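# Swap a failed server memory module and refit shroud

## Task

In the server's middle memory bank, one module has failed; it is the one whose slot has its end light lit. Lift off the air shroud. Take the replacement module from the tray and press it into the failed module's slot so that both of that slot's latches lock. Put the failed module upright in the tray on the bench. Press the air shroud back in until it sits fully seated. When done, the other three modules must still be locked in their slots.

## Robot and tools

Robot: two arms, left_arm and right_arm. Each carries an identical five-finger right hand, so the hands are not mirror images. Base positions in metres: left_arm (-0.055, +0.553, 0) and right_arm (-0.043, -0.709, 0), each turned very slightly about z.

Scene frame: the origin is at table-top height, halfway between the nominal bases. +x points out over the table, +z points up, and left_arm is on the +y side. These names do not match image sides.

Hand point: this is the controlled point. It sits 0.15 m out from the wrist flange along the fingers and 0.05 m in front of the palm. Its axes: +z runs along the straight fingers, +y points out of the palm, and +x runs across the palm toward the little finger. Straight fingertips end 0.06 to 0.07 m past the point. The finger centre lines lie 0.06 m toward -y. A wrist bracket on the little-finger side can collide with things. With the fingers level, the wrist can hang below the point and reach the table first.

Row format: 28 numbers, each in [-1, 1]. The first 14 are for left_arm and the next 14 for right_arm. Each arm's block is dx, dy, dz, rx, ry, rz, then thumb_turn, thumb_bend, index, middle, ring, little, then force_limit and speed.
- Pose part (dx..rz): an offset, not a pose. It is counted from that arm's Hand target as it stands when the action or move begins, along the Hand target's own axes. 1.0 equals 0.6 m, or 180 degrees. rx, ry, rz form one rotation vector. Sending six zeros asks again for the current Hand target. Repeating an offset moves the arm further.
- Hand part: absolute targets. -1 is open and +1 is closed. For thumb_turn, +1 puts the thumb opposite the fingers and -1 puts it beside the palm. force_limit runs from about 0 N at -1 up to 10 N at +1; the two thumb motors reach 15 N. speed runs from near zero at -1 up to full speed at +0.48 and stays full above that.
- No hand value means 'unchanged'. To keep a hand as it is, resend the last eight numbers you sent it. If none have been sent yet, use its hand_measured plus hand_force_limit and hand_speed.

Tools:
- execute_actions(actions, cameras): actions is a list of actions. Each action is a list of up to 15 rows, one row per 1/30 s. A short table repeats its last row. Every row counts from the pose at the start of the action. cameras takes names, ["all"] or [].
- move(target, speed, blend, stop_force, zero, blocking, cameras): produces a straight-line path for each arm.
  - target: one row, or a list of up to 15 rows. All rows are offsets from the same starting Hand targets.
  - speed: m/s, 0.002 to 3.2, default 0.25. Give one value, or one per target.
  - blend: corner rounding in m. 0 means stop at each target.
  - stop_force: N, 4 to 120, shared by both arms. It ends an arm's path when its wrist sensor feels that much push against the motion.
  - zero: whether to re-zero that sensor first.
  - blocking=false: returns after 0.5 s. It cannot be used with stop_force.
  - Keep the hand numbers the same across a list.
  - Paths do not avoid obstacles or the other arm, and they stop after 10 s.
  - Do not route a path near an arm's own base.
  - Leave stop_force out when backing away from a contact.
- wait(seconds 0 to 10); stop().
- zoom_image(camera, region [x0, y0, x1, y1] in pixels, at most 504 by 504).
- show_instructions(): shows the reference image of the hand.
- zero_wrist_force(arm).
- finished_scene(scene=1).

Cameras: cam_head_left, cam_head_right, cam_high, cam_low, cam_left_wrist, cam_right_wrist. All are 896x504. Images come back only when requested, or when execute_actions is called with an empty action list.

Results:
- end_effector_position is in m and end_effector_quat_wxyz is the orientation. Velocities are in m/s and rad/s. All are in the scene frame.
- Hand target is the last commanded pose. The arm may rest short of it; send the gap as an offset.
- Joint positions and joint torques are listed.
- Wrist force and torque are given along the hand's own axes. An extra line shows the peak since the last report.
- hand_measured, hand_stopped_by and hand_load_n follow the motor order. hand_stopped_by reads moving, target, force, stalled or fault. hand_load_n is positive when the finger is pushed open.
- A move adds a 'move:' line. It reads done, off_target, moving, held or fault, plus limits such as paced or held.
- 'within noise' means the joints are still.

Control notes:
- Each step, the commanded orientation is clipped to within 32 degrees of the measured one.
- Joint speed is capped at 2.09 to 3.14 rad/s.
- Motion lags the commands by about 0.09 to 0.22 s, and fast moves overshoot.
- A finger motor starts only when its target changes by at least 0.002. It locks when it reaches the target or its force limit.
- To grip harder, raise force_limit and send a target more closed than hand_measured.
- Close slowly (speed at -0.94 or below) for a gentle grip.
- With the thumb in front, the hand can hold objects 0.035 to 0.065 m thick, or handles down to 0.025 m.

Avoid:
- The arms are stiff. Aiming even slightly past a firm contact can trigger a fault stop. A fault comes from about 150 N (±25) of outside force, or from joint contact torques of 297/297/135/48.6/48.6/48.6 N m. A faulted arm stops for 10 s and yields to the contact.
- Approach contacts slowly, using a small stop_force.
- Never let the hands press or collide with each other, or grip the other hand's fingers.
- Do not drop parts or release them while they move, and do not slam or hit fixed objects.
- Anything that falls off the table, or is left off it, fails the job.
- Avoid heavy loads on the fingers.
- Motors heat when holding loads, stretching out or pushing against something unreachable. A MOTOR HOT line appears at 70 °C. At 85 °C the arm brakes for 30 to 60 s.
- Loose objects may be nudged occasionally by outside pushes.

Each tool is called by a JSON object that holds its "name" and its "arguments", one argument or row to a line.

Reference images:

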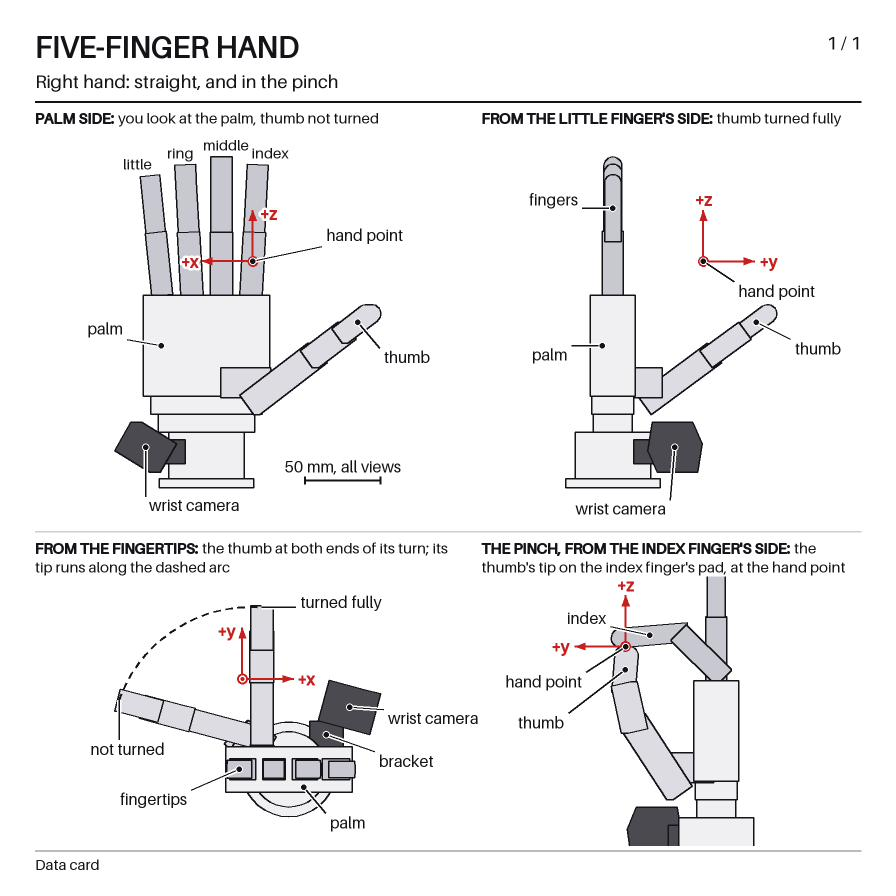

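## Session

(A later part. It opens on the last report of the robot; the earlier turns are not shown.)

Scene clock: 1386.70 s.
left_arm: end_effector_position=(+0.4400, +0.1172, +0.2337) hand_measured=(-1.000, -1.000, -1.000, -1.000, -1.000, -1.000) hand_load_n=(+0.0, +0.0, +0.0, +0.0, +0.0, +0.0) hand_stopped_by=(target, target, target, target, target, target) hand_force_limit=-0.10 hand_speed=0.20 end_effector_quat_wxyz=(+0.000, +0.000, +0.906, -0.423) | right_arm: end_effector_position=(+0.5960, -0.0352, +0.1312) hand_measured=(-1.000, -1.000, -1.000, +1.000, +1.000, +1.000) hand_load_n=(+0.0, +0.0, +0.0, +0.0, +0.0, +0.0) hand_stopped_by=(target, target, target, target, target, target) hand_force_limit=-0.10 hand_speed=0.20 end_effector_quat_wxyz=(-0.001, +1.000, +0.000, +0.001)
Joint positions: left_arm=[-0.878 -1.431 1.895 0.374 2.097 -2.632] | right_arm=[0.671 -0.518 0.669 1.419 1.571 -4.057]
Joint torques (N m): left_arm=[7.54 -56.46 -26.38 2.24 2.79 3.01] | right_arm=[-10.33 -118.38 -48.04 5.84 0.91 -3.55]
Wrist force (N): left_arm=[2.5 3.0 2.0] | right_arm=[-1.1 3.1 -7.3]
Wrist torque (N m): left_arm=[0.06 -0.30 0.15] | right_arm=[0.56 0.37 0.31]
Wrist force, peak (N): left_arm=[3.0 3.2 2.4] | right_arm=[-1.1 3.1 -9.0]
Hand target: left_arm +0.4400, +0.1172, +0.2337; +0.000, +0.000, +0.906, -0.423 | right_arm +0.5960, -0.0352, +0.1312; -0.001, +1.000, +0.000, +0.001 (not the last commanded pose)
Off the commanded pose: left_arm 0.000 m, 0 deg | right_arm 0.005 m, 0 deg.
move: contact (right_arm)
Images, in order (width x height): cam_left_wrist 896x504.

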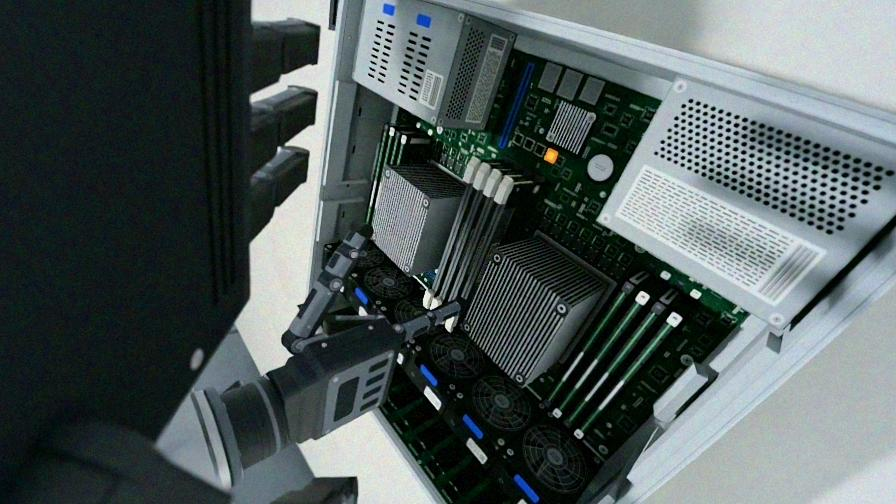

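{"name": "execute_actions", "arguments": {
  "actions": []
}}

Scene clock: 1409.77 s.
left_arm: end_effector_position=(+0.4400, +0.1172, +0.2337) hand_measured=(-1.000, -1.000, -1.000, -1.000, -1.000, -1.000) hand_load_n=(-0.5, +0.0, +0.0, +0.0, +0.0, +0.0) hand_stopped_by=(target, target, target, target, target, target) hand_force_limit=-0.10 hand_speed=0.20 end_effector_quat_wxyz=(+0.000, +0.000, +0.906, -0.423) | right_arm: end_effector_position=(+0.5960, -0.0352, +0.1312) hand_measured=(-1.000, -1.000, -1.000, +1.000, +1.000, +1.000) hand_load_n=(+0.0, +0.0, +0.0, +0.0, +0.0, +0.5) hand_stopped_by=(target, target, target, target, target, target) hand_force_limit=-0.10 hand_speed=0.20 end_effector_quat_wxyz=(-0.001, +1.000, +0.000, +0.001)
Joint positions: left_arm=[-0.878 -1.431 1.895 0.374 2.097 -2.632] | right_arm=[0.671 -0.518 0.669 1.419 1.571 -4.057]
Joint velocities: within noise
Joint torques (N m): left_arm=[5.19 -52.39 -27.69 2.45 3.15 4.16] | right_arm=[-9.2 -118.69 -47.53 5.71 1.01 -3.56]
Motor temperatures (°C): left_arm=[34 32 34 35 32 35] | right_arm=[29 31 30 37 38 39]
Wrist force (N): left_arm=[2.7 3.4 2.1] | right_arm=[-1.1 3.2 -6.9]
Wrist torque (N m): left_arm=[0.12 -0.34 0.17] | right_arm=[0.54 0.36 0.32]
Wrist force, peak (N): left_arm=[2.8 3.6 2.3] | right_arm=[-1.4 3.7 -7.6]
Hand target: left_arm +0.4400, +0.1172, +0.2337; +0.000, +0.000, +0.906, -0.423 | right_arm +0.5960, -0.0352, +0.1312; -0.001, +1.000, +0.000, +0.001 (not the last commanded pose)
Off the commanded pose: left_arm 0.000 m, 0 deg | right_arm 0.005 m, 0 deg.

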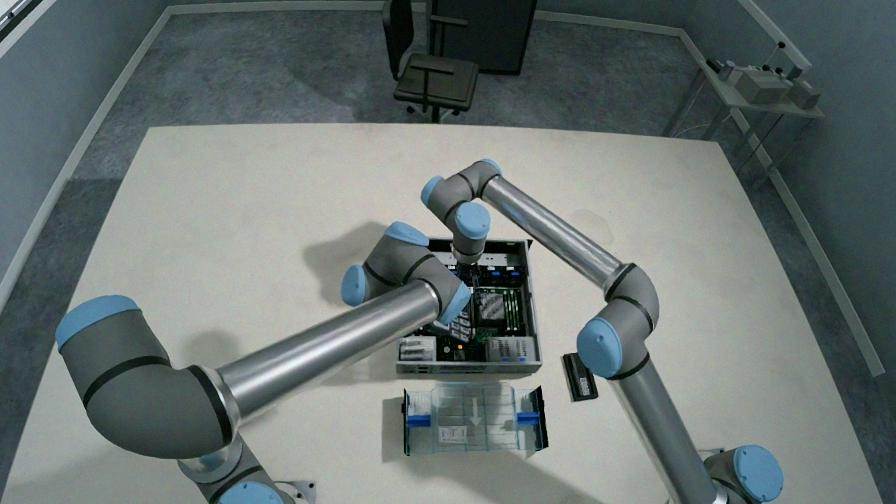

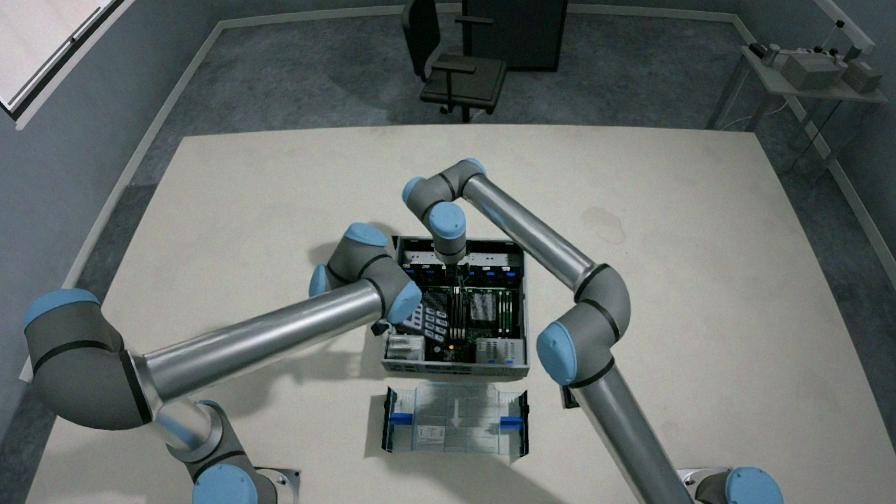

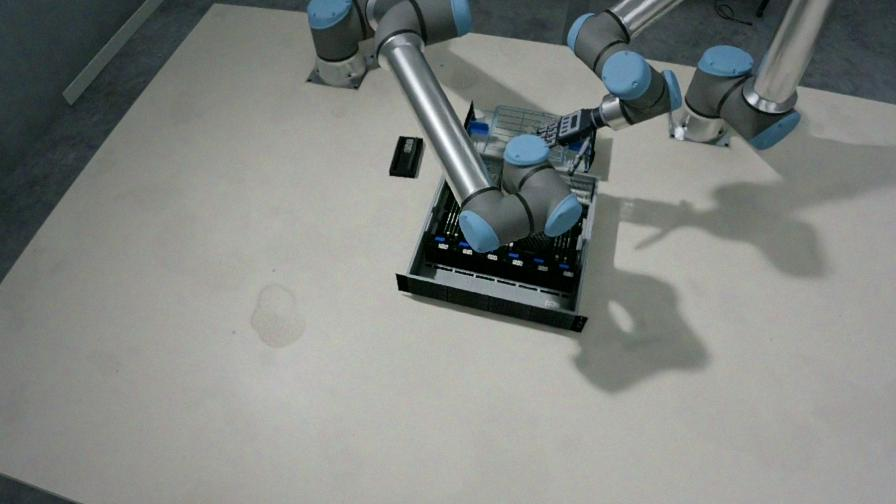

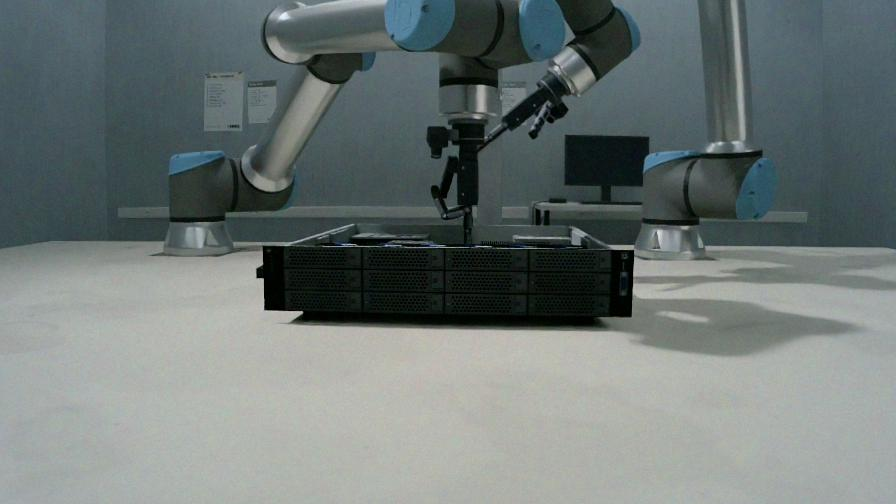

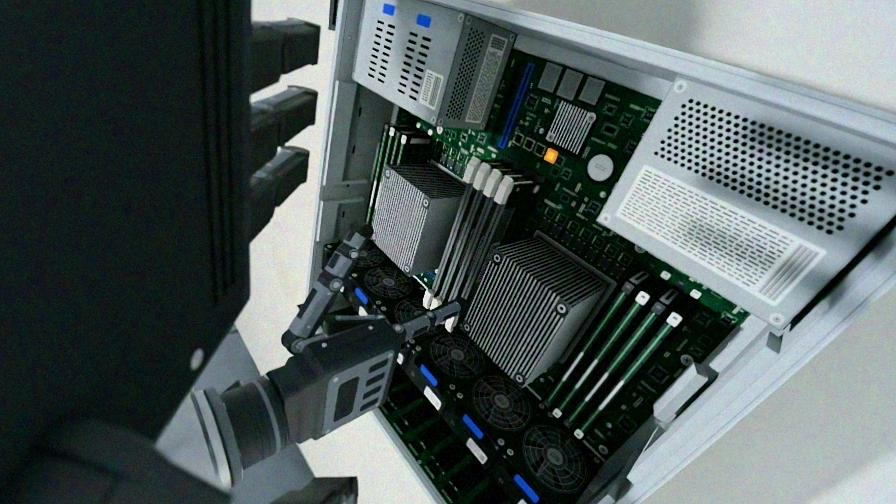

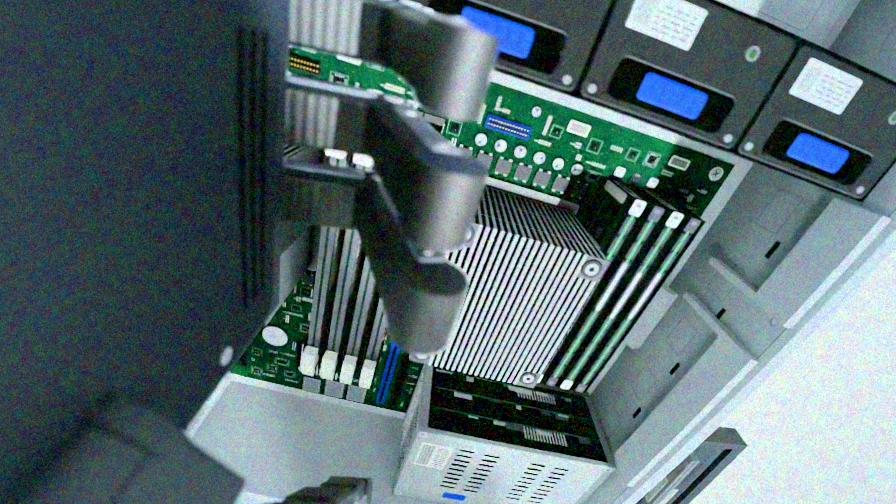

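{"name": "move", "arguments": {
  "target": [
    [0,0,0,0,0,0,-1,-1,-1,-1,-1,-1,-0.1,0.2,0,0,-0.0025,0,0,0,-1,-1,-1,1,1,1,-0.1,0.2],
    [0,0,0,0,0,0,-1,-1,-1,-1,-1,-1,-0.1,0.2,0.0167,0,-0.0025,0,0,0,-1,-1,-1,1,1,1,-0.1,0.2]
  ],
  "speed": 0.004,
  "stop_force": 15,
  "cameras": ["cam_left_wrist"]
}}

{"name": "zoom_image", "arguments": {
  "camera": "cam_left_wrist",
  "region": [370, 250, 530, 390]
}}

Scene clock: 1418.80 s.
left_arm: end_effector_position=(+0.4400, +0.1172, +0.2337) hand_measured=(-1.000, -1.000, -1.000, -1.000, -1.000, -1.000) hand_load_n=(+0.0, +0.0, +0.0, +0.0, -0.5, +0.0) hand_stopped_by=(target, target, target, target, target, target) hand_force_limit=-0.10 hand_speed=0.20 end_effector_quat_wxyz=(+0.000, +0.000, +0.906, -0.423) | right_arm: end_effector_position=(+0.6043, -0.0352, +0.1327) hand_measured=(-1.000, -1.000, -1.000, +1.000, +1.000, +1.000) hand_load_n=(+0.0, +0.0, -1.0, +0.0, +0.0, +0.0) hand_stopped_by=(target, target, target, target, target, target) hand_force_limit=-0.10 hand_speed=0.20 end_effector_quat_wxyz=(-0.001, +1.000, +0.000, +0.001)
Joint positions: left_arm=[-0.878 -1.431 1.895 0.374 2.097 -2.632] | right_arm=[0.666 -0.504 0.638 1.435 1.57 -4.062]
Joint torques (N m): left_arm=[5.31 -55.66 -26.73 2.49 2.2 3.04] | right_arm=[1.54 -123.19 -32.11 -3.91 2.88 2.03]
Wrist force (N): left_arm=[2.6 2.6 2.5] | right_arm=[-16.2 3.8 -6.7]
Wrist torque (N m): left_arm=[-0.02 -0.33 0.14] | right_arm=[0.49 -0.69 -0.48]
Wrist force, peak (N): left_arm=[2.7 3.5 2.2] | right_arm=[-18.0 4.3 -5.6]
Hand target: left_arm +0.4400, +0.1172, +0.2337; +0.000, +0.000, +0.906, -0.423 | right_arm +0.6043, -0.0352, +0.1327; -0.001, +1.000, +0.000, +0.001 (not the last commanded pose)
Off the commanded pose: left_arm 0.000 m, 0 deg | right_arm 0.002 m, 0 deg.
move: contact (right_arm); path passed 1 of 2 targets
Images, in order (width x height): cam_left_wrist 896x504.

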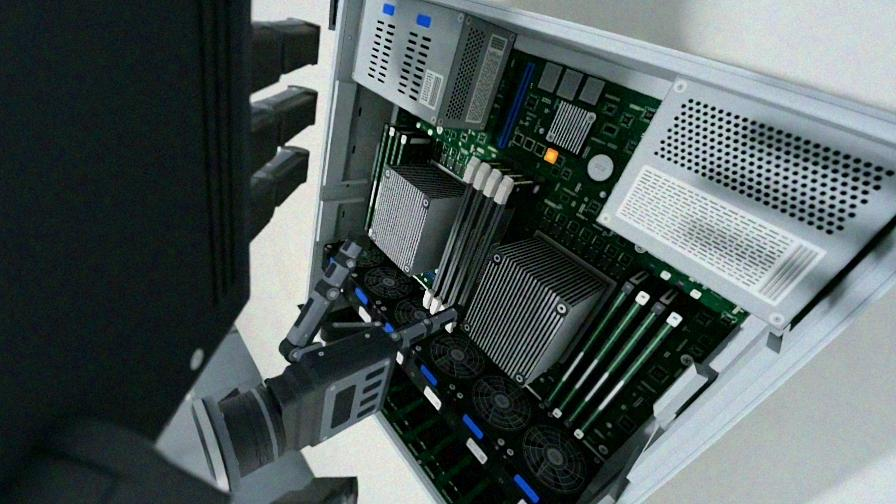

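Scaled by 3.150 from the camera's 896x504 image, which has a finer 1280x720 frame.

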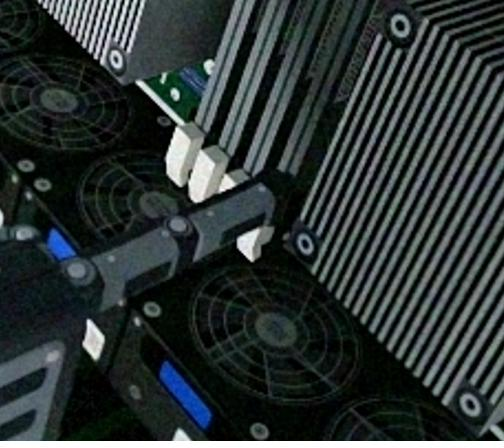

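{"name": "move", "arguments": {
  "target": [0,0,0,0,0,0,-1,-1,-1,-1,-1,-1,-0.1,0.2,0.0183,0,0,0,0,0,-1,-1,-1,1,1,1,-0.1,0.2],
  "speed": 0.004,
  "stop_force": 20,
  "cameras": ["cam_left_wrist"]
}}

{"name": "zoom_image", "arguments": {
  "camera": "cam_left_wrist",
  "region": [370, 250, 530, 390]
}}

Scene clock: 1427.03 s.
left_arm: end_effector_position=(+0.4400, +0.1172, +0.2337) hand_measured=(-1.000, -1.000, -1.000, -1.000, -1.000, -1.000) hand_load_n=(+0.0, +0.0, +0.0, +0.0, +0.0, +0.0) hand_stopped_by=(target, target, target, target, target, target) hand_force_limit=-0.10 hand_speed=0.20 end_effector_quat_wxyz=(+0.000, +0.000, +0.906, -0.423) | right_arm: end_effector_position=(+0.6153, -0.0352, +0.1327) hand_measured=(-1.000, -1.000, -1.000, +1.000, +1.000, +1.000) hand_load_n=(+0.0, +0.0, -1.5, +0.5, +0.0, +0.0) hand_stopped_by=(target, target, target, target, target, target) hand_force_limit=-0.10 hand_speed=0.20 end_effector_quat_wxyz=(-0.001, +1.000, +0.000, +0.001)
Joint positions: left_arm=[-0.878 -1.431 1.895 0.374 2.097 -2.632] | right_arm=[0.659 -0.482 0.596 1.456 1.57 -4.069]
Joint torques (N m): left_arm=[8.41 -54.79 -27.68 1.69 2.18 3.63] | right_arm=[-26.63 -75.68 -21 -12.77 7.79 -2.71]
Wrist force (N): left_arm=[2.9 3.4 1.9] | right_arm=[-32.8 3.8 -46.8]
Wrist torque (N m): left_arm=[0.13 -0.36 0.18] | right_arm=[2.87 -2.36 -1.37]
Wrist force, peak (N): left_arm=[3.1 3.2 2.6] | right_arm=[-32.4 4.1 -47.4]
Hand target: left_arm +0.4400, +0.1172, +0.2337; +0.000, +0.000, +0.906, -0.423 | right_arm +0.6153, -0.0352, +0.1327; -0.001, +1.000, +0.000, +0.001
Off the commanded pose: left_arm 0.000 m, 0 deg | right_arm 0.000 m, 0 deg.
move: done
Images, in order (width x height): cam_left_wrist 896x504.

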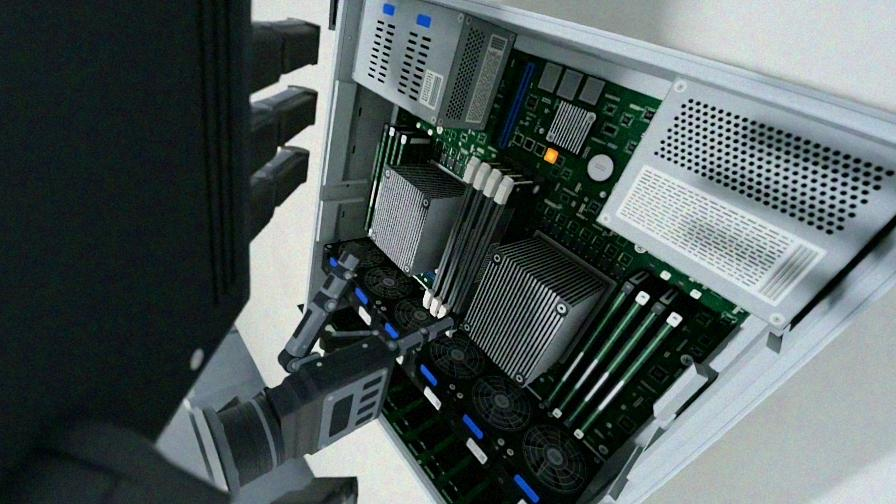

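Scaled by 3.150 from the camera's 896x504 image, which has a finer 1280x720 frame.

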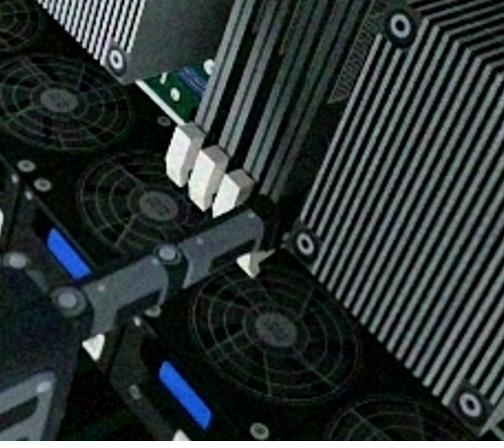

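{"name": "move", "arguments": {
  "target": [
    [0,0,0,0,0,0,-1,-1,-1,-1,-1,-1,-0.1,0.2,0,0,-0.05,0,0,0,-1,-1,-1,1,1,1,-0.1,0.2],
    [0,0,0,0,0,0,-1,-1,-1,-1,-1,-1,-0.1,0.2,-0.05,0.06,-0.05,0,0,0,-1,-1,-1,1,1,1,-0.1,0.2]
  ],
  "speed": 0.03,
  "cameras": ["cam_left_wrist","cam_right_wrist"]
}}

{"name": "zoom_image", "arguments": {
  "camera": "cam_left_wrist",
  "region": [370, 250, 530, 390]
}}

Scene clock: 1434.53 s.
left_arm: end_effector_position=(+0.4400, +0.1172, +0.2337) hand_measured=(-1.000, -1.000, -1.000, -1.000, -1.000, -1.000) hand_load_n=(+0.0, -0.5, +0.0, +0.0, +0.0, +0.0) hand_stopped_by=(target, target, target, target, target, target) hand_force_limit=-0.10 hand_speed=0.20 end_effector_quat_wxyz=(+0.000, +0.000, +0.906, -0.423) | right_arm: end_effector_position=(+0.5853, -0.0712, +0.1626) hand_measured=(-1.000, -1.000, -1.000, +1.000, +1.000, +1.000) hand_load_n=(+0.0, +0.0, +0.0, +0.0, +0.0, +0.0) hand_stopped_by=(target, target, target, target, target, target) hand_force_limit=-0.10 hand_speed=0.20 end_effector_quat_wxyz=(-0.001, +1.000, +0.000, +0.001)
Joint positions: left_arm=[-0.878 -1.431 1.895 0.374 2.097 -2.632] | right_arm=[0.647 -0.614 0.796 1.387 1.57 -4.08]
Joint torques (N m): left_arm=[7.87 -55.23 -26.12 2.02 2.08 3.5] | right_arm=[0.98 -98.36 -50.06 6.5 0.1 -2.03]
Wrist force (N): left_arm=[2.8 3.5 2.8] | right_arm=[-0.8 3.4 -3.3]
Wrist torque (N m): left_arm=[0.10 -0.36 0.18] | right_arm=[0.32 0.26 0.41]
Wrist force, peak (N): left_arm=[2.8 3.5 2.8] | right_arm=[-32.1 3.6 -49.0]
Hand target: left_arm +0.4400, +0.1172, +0.2337; +0.000, +0.000, +0.906, -0.423 | right_arm +0.5852, -0.0712, +0.1626; -0.001, +1.000, +0.000, +0.001
Off the commanded pose: left_arm 0.000 m, 0 deg | right_arm 0.000 m, 0 deg.
move: done
Images, in order (width x height): cam_left_wrist 896x504, cam_right_wrist 896x504.

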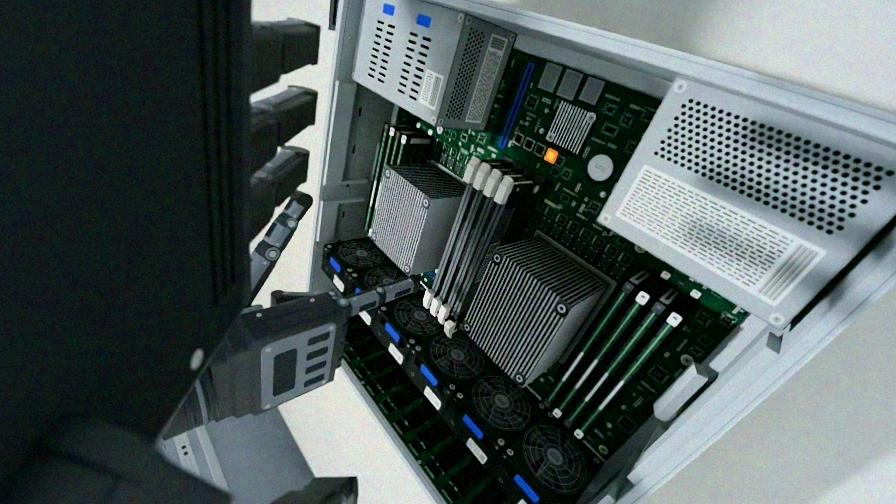

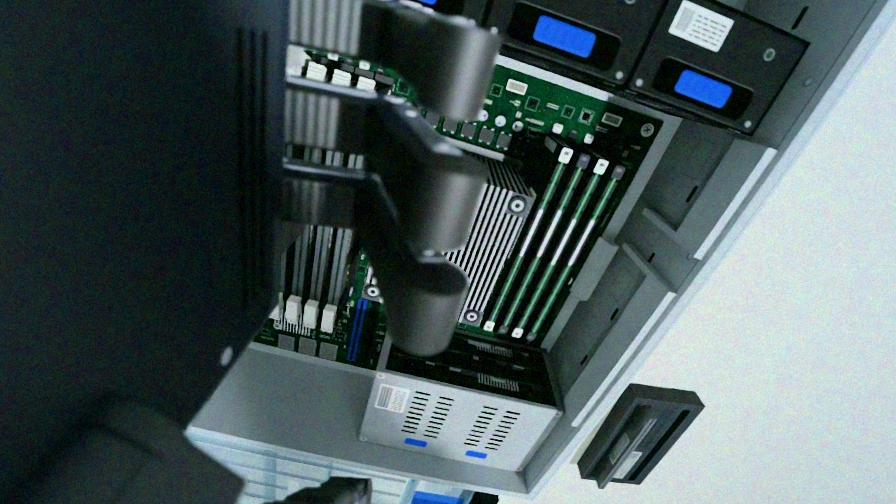

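Scaled by 3.150 from the camera's 896x504 image, which has a finer 1280x720 frame.

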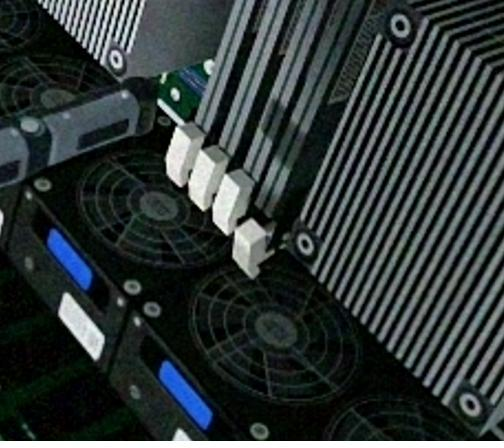

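{"name": "zoom_image", "arguments": {
  "camera": "cam_left_wrist",
  "region": [410, 280, 470, 350]
}}

{"name": "zoom_image", "arguments": {
  "camera": "cam_left_wrist",
  "region": [400, 140, 540, 350]
}}

Scaled by 7.200 from the camera's 896x504 image, which has a finer 1280x720 frame.

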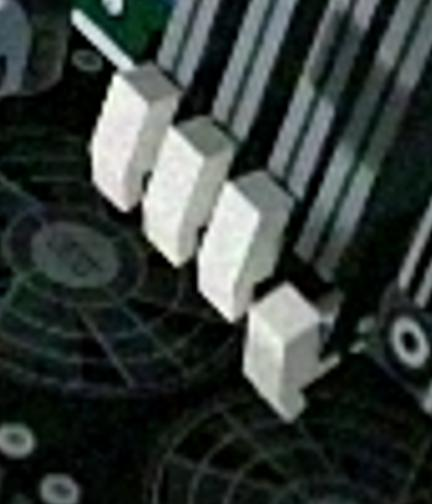

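Scaled by 2.400 from the camera's 896x504 image, which has a finer 1280x720 frame.

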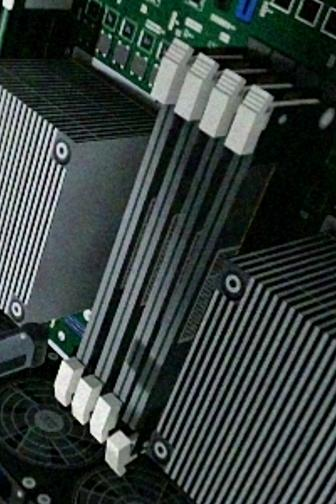

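{"name": "move", "arguments": {
  "target": [
    [0,0,0,0,0,0,-1,-1,-1,-1,-1,-1,-0.1,0.2,-0.0833,-0.0640,0.0,0,0,0,-1,-1,-1,1,1,1,-0.1,0.2],
    [0,0,0,0,0,0,-1,-1,-1,-1,-1,-1,-0.1,0.2,-0.0833,-0.0640,0.03,0,0,0,-1,-1,-1,1,1,1,-0.1,0.2]
  ],
  "speed": 0.05,
  "cameras": ["cam_left_wrist","cam_right_wrist"]
}}

{"name": "zoom_image", "arguments": {
  "camera": "cam_left_wrist",
  "region": [400, 120, 560, 360]
}}

Scene clock: 1449.10 s.
left_arm: end_effector_position=(+0.4400, +0.1172, +0.2337) hand_measured=(-1.000, -1.000, -1.000, -1.000, -1.000, -1.000) hand_load_n=(-0.5, +0.0, -0.5, +0.0, +0.0, +0.0) hand_stopped_by=(target, target, target, target, target, target) hand_force_limit=-0.10 hand_speed=0.20 end_effector_quat_wxyz=(+0.000, +0.000, +0.906, -0.423) | right_arm: end_effector_position=(+0.5352, -0.0328, +0.1443) hand_measured=(-1.000, -1.000, -1.000, +1.000, +1.000, +1.000) hand_load_n=(+0.0, +0.0, +0.0, +0.0, +0.0, +0.0) hand_stopped_by=(target, target, target, target, target, target) hand_force_limit=-0.10 hand_speed=0.20 end_effector_quat_wxyz=(-0.001, +1.000, +0.000, +0.000)
Joint positions: left_arm=[-0.878 -1.431 1.895 0.374 2.097 -2.632] | right_arm=[0.712 -0.615 0.831 1.353 1.571 -4.016]
Joint torques (N m): left_arm=[5.51 -56.38 -27.37 1.76 2.55 3.35] | right_arm=[-11.82 -121.68 -49.88 6.63 1.63 -4.08]
Wrist force (N): left_arm=[2.4 3.1 2.5] | right_arm=[-0.9 3.4 -2.7]
Wrist torque (N m): left_arm=[0.05 -0.30 0.14] | right_arm=[0.29 0.10 0.27]
Wrist force, peak (N): left_arm=[3.1 3.3 2.6] | right_arm=[-0.8 4.0 -3.4]
Hand target: left_arm +0.4400, +0.1172, +0.2337; +0.000, +0.000, +0.906, -0.423 | right_arm +0.5353, -0.0328, +0.1446; -0.001, +1.000, +0.000, +0.001
Off the commanded pose: left_arm 0.000 m, 0 deg | right_arm 0.000 m, 0 deg.
move: done
Images, in order (width x height): cam_left_wrist 896x504, cam_right_wrist 896x504.

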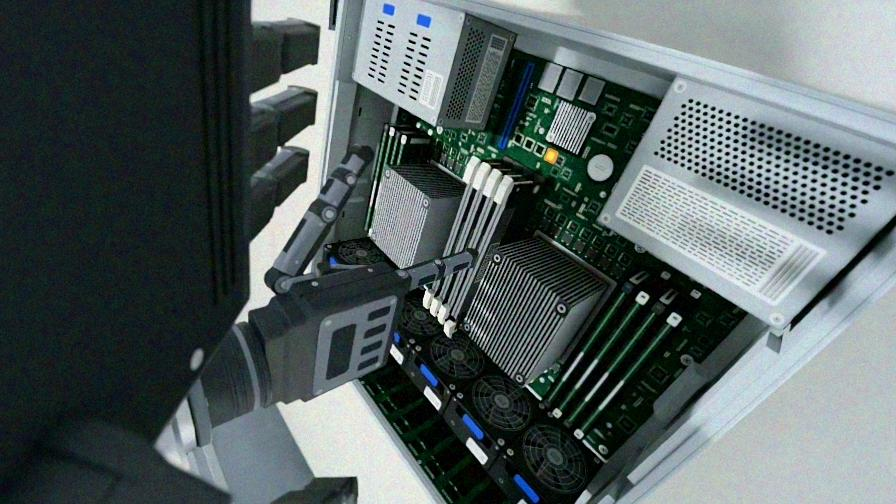

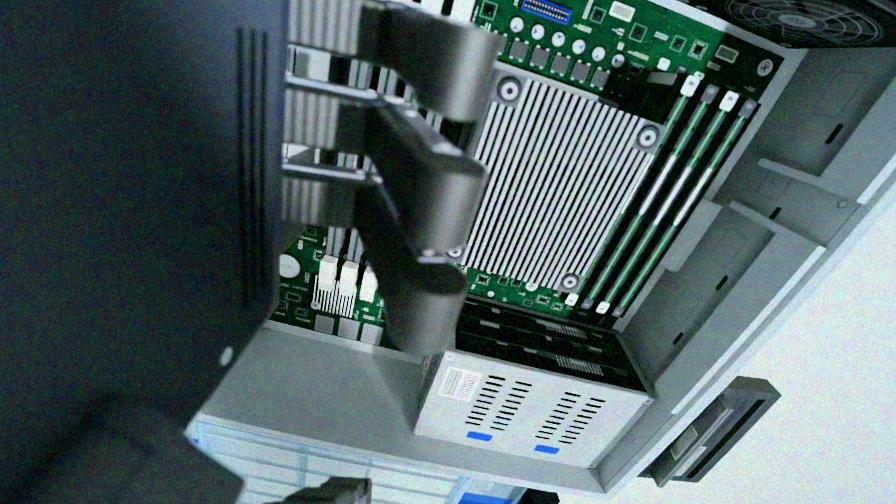

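Scaled by 2.100 from the camera's 896x504 image, which has a finer 1280x720 frame.

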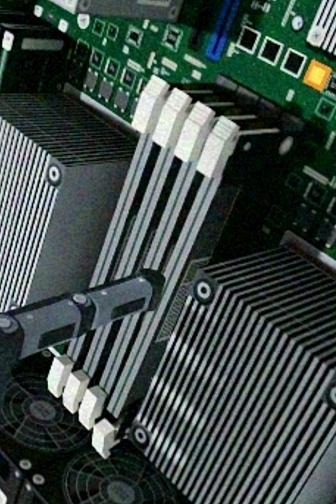

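{"name": "move", "arguments": {
  "target": [
    [0,0,0,0,0,0,-1,-1,-1,-1,-1,-1,-0.1,0.2,-0.0167,0,0,0,0,0,-1,-1,-1,1,1,1,-0.1,0.2],
    [0,0,0,0,0,0,-1,-1,-1,-1,-1,-1,-0.1,0.2,-0.0167,0.0,0.025,0,0,0,-1,-1,-1,1,1,1,-0.1,0.2]
  ],
  "speed": 0.006,
  "stop_force": 4,
  "cameras": ["cam_left_wrist"]
}}

{"name": "zoom_image", "arguments": {
  "camera": "cam_left_wrist",
  "region": [420, 140, 540, 300]
}}

Scene clock: 1462.50 s.
left_arm: end_effector_position=(+0.4400, +0.1172, +0.2337) hand_measured=(-1.000, -1.000, -1.000, -1.000, -1.000, -1.000) hand_load_n=(+0.0, +0.0, +0.0, +0.0, -0.5, +0.0) hand_stopped_by=(target, target, target, target, target, target) hand_force_limit=-0.10 hand_speed=0.20 end_effector_quat_wxyz=(+0.000, +0.000, +0.906, -0.423) | right_arm: end_effector_position=(+0.5253, -0.0327, +0.1327) hand_measured=(-1.000, -1.000, -1.000, +1.000, +1.000, +1.000) hand_load_n=(+0.0, +0.0, +0.0, +0.0, +0.0, +0.0) hand_stopped_by=(target, target, target, target, target, target) hand_force_limit=-0.10 hand_speed=0.20 end_effector_quat_wxyz=(-0.001, +1.000, +0.000, +0.001)
Joint positions: left_arm=[-0.878 -1.431 1.895 0.374 2.097 -2.632] | right_arm=[0.719 -0.623 0.867 1.325 1.571 -4.009]
Joint torques (N m): left_arm=[7.14 -52.52 -27.21 1.77 1.91 3.2] | right_arm=[-8.45 -115.17 -47.1 5.84 1.95 -3.37]
Wrist force (N): left_arm=[2.6 3.2 2.0] | right_arm=[-1.0 3.3 -8.7]
Wrist torque (N m): left_arm=[0.09 -0.31 0.15] | right_arm=[0.67 0.14 0.20]
Wrist force, peak (N): left_arm=[2.9 3.4 2.9] | right_arm=[-0.7 3.1 -10.1]
Hand target: left_arm +0.4400, +0.1172, +0.2337; +0.000, +0.000, +0.906, -0.423 | right_arm +0.5253, -0.0327, +0.1327; -0.001, +1.000, +0.000, +0.001 (not the last commanded pose)
Off the commanded pose: left_arm 0.000 m, 0 deg | right_arm 0.003 m, 0 deg.
move: contact (right_arm); path passed 1 of 2 targets
Images, in order (width x height): cam_left_wrist 896x504.

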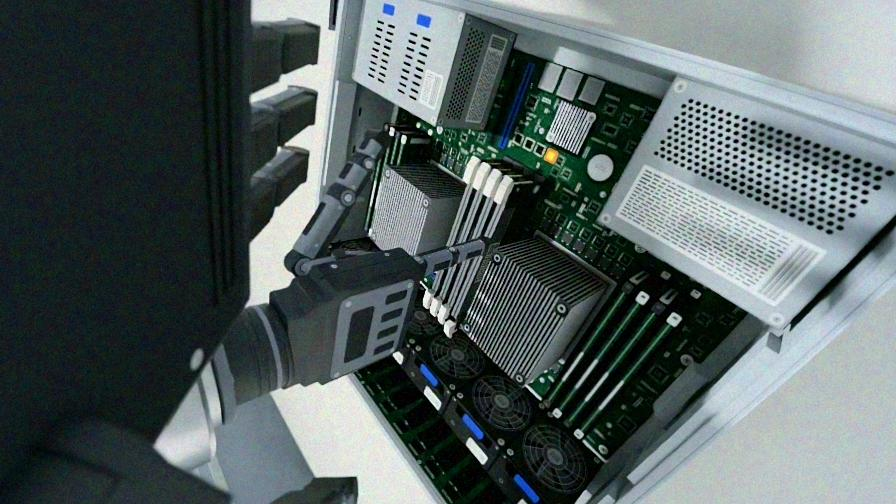

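Scaled by 3.150 from the camera's 896x504 image, which has a finer 1280x720 frame.

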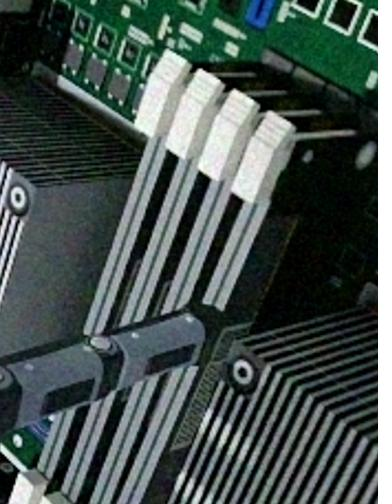

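{"name": "move", "arguments": {
  "target": [
    [0,0,0,0,0,0,-1,-1,-1,-1,-1,-1,-0.1,0.2,0,0,-0.0033,0,0,0,-1,-1,-1,1,1,1,-0.1,0.2],
    [0,0,0,0,0,0,-1,-1,-1,-1,-1,-1,-0.1,0.2,-0.065,0.002,-0.0033,0,0,0,-1,-1,-1,1,1,1,-0.1,0.2]
  ],
  "speed": 0.006,
  "stop_force": 20,
  "cameras": ["cam_left_wrist"]
}}

{"name": "zoom_image", "arguments": {
  "camera": "cam_left_wrist",
  "region": [420, 140, 540, 300]
}}

Scene clock: 1476.27 s.
left_arm: end_effector_position=(+0.4400, +0.1172, +0.2337) hand_measured=(-1.000, -1.000, -1.000, -1.000, -1.000, -1.000) hand_load_n=(-0.5, +0.0, +0.0, +0.0, +0.0, +0.0) hand_stopped_by=(target, target, target, target, target, target) hand_force_limit=-0.10 hand_speed=0.20 end_effector_quat_wxyz=(+0.000, +0.000, +0.906, -0.423) | right_arm: end_effector_position=(+0.4862, -0.0339, +0.1346) hand_measured=(-1.000, -1.000, -1.000, +1.000, +1.000, +1.000) hand_load_n=(+0.0, +0.0, +0.0, +0.0, +0.0, +0.0) hand_stopped_by=(target, target, target, target, target, target) hand_force_limit=-0.10 hand_speed=0.20 end_effector_quat_wxyz=(-0.001, +1.000, +0.000, +0.001)
Joint positions: left_arm=[-0.878 -1.431 1.895 0.374 2.097 -2.632] | right_arm=[0.746 -0.675 0.961 1.283 1.571 -3.982]
Joint torques (N m): left_arm=[6.16 -56.02 -27.08 1.65 2.43 2.98] | right_arm=[0.16 -98.76 -45.16 4.82 -2.04 0.3]
Wrist force (N): left_arm=[2.6 3.2 2.4] | right_arm=[2.8 3.2 -5.4]
Wrist torque (N m): left_arm=[0.07 -0.33 0.16] | right_arm=[0.46 0.37 0.44]
Wrist force, peak (N): left_arm=[3.0 3.7 2.6] | right_arm=[16.2 2.3 -6.1]
Hand target: left_arm +0.4400, +0.1172, +0.2337; +0.000, +0.000, +0.906, -0.423 | right_arm +0.4863, -0.0339, +0.1346; -0.001, +1.000, +0.000, +0.001
Off the commanded pose: left_arm 0.000 m, 0 deg | right_arm 0.000 m, 0 deg.
move: done
Images, in order (width x height): cam_left_wrist 896x504.

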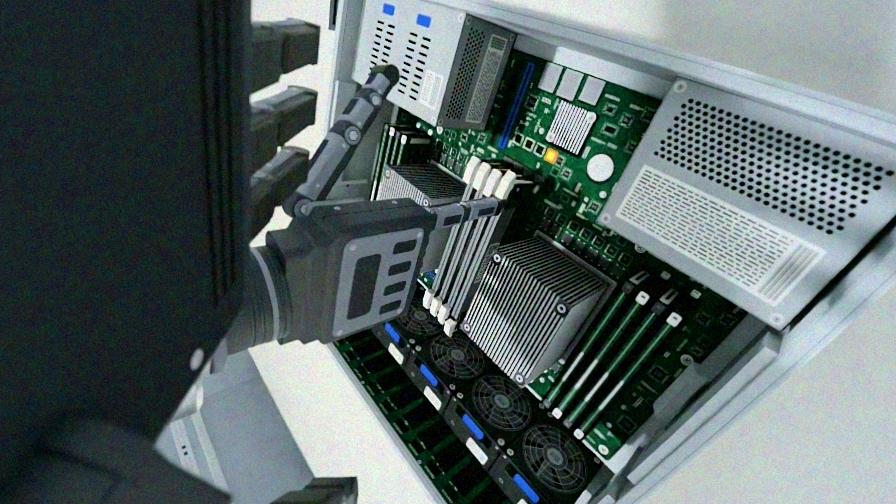

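Scaled by 3.150 from the camera's 896x504 image, which has a finer 1280x720 frame.

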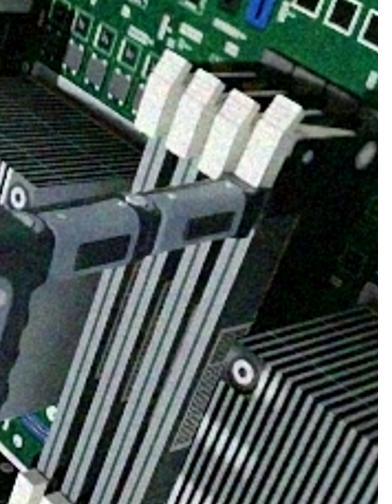

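{"name": "move", "arguments": {
  "target": [
    [0,0,0,0,0,0,-1,-1,-1,-1,-1,-1,-0.1,0.2,0,0,-0.05,0,0,0,-1,-1,-1,1,1,1,-0.1,0.2],
    [0,0,0,0,0,0,-1,-1,-1,-1,-1,-1,-0.1,0.2,0.0,0.12,-0.08,0,0,0,-1,-1,-1,1,1,1,-0.1,0.2]
  ],
  "speed": 0.05,
  "cameras": ["cam_left_wrist","cam_right_wrist"]
}}

{"name": "zoom_image", "arguments": {
  "camera": "cam_left_wrist",
  "region": [400, 140, 560, 350]
}}

{"name": "zoom_image", "arguments": {
  "camera": "cam_left_wrist",
  "region": [450, 150, 540, 220]
}}

Scene clock: 1485.60 s.
left_arm: end_effector_position=(+0.4400, +0.1172, +0.2337) hand_measured=(-1.000, -1.000, -1.000, -1.000, -1.000, -1.000) hand_load_n=(+0.0, +0.0, +0.0, +0.0, +0.0, +0.0) hand_stopped_by=(target, target, target, target, target, target) hand_force_limit=-0.10 hand_speed=0.20 end_effector_quat_wxyz=(+0.000, +0.000, +0.906, -0.423) | right_arm: end_effector_position=(+0.4863, -0.1061, +0.1825) hand_measured=(-1.000, -1.000, -1.000, +1.000, +1.000, +1.000) hand_load_n=(+0.0, +0.0, +0.0, +0.0, +0.0, +0.0) hand_stopped_by=(target, target, target, target, target, target) hand_force_limit=-0.10 hand_speed=0.20 end_effector_quat_wxyz=(-0.001, +1.000, +0.000, +0.001) end_effector_velocity=(+0.001, +0.003, +0.000) end_effector_angular_velocity=(+0.001, -0.001, +0.000)
Joint positions: left_arm=[-0.878 -1.431 1.895 0.374 2.097 -2.632] | right_arm=[0.683 -0.806 1.112 1.262 1.571 -4.045]
Joint velocities: left_arm=[within noise] | right_arm=[0.002 0.003 -0.007 0.002 0 0.002]
Joint torques (N m): left_arm=[6.76 -54.3 -27.88 1.65 1.63 2.6] | right_arm=[16.41 -86.76 -48.56 5.88 -1.67 2.64]
Wrist force (N): left_arm=[2.8 3.3 2.5] | right_arm=[-0.8 3.8 -2.7]
Wrist torque (N m): left_arm=[0.07 -0.36 0.18] | right_arm=[0.43 0.18 0.32]
Wrist force, peak (N): left_arm=[3.2 3.1 3.1] | right_arm=[2.7 3.3 -5.4]
Hand target: left_arm +0.4400, +0.1172, +0.2337; +0.000, +0.000, +0.906, -0.423 | right_arm +0.4862, -0.1060, +0.1825; -0.001, +1.000, +0.000, +0.001
Off the commanded pose: left_arm 0.000 m, 0 deg | right_arm 0.000 m, 0 deg.
move: done
Images, in order (width x height): cam_left_wrist 896x504, cam_right_wrist 896x504.

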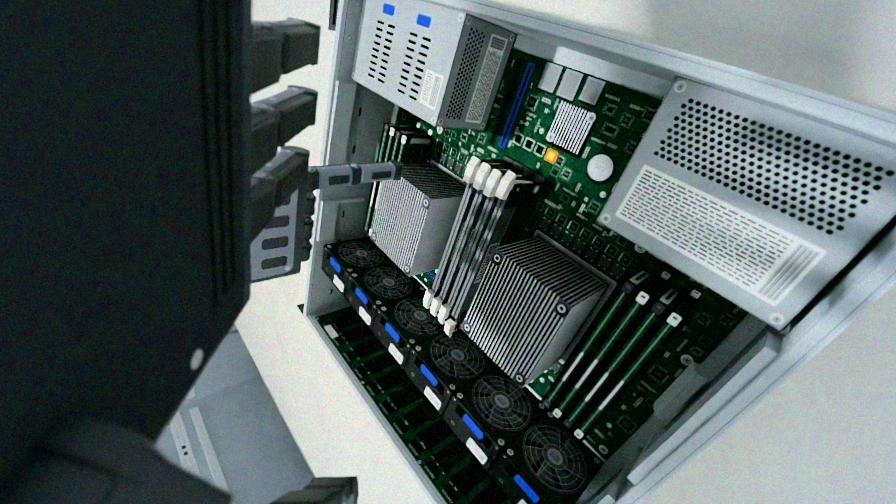

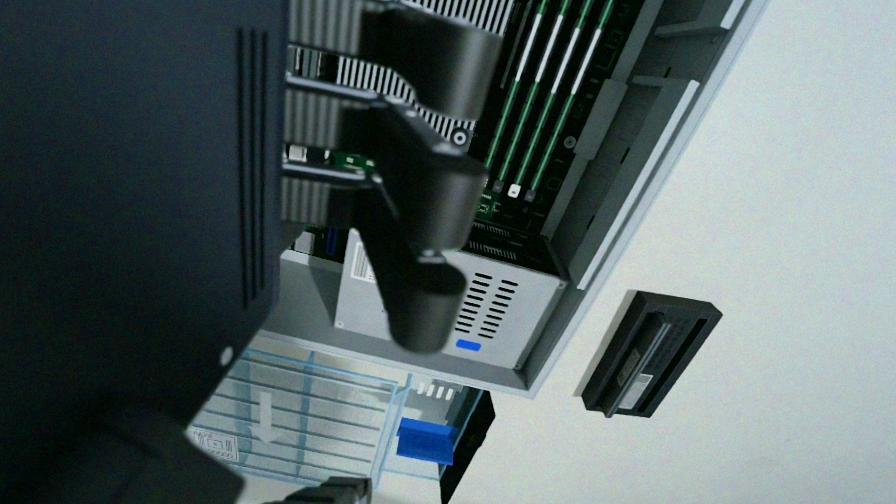

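Scaled by 2.400 from the camera's 896x504 image, which has a finer 1280x720 frame.

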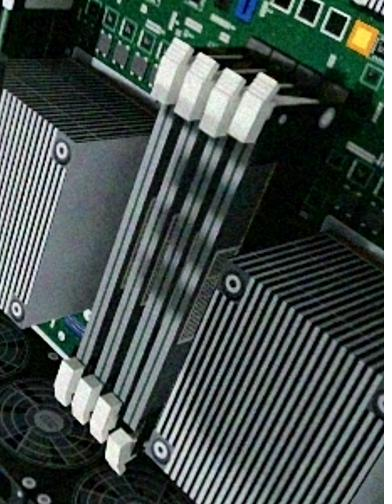

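Scaled by 5.600 from the camera's 896x504 image, which has a finer 1280x720 frame.

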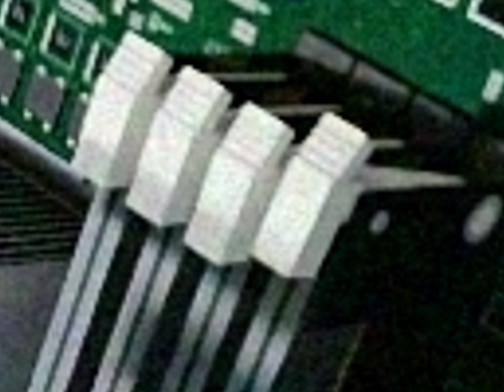

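{"name": "zoom_image", "arguments": {
  "camera": "cam_left_wrist",
  "region": [430, 190, 520, 260]
}}

{"name": "zoom_image", "arguments": {
  "camera": "cam_left_wrist",
  "region": [415, 250, 500, 350]
}}

Scaled by 5.600 from the camera's 896x504 image, which has a finer 1280x720 frame.

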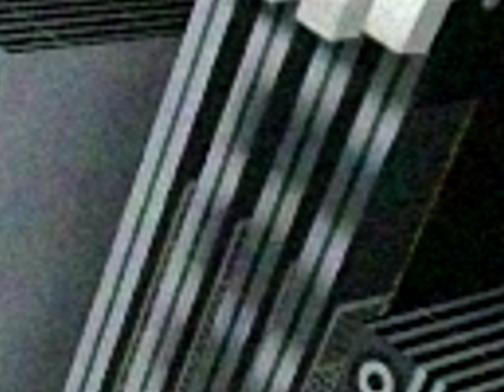

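Scaled by 5.040 from the camera's 896x504 image, which has a finer 1280x720 frame.

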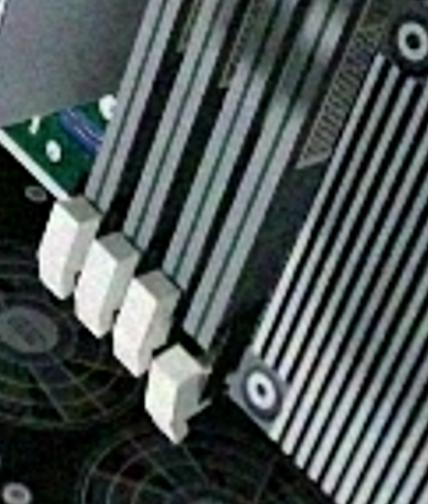

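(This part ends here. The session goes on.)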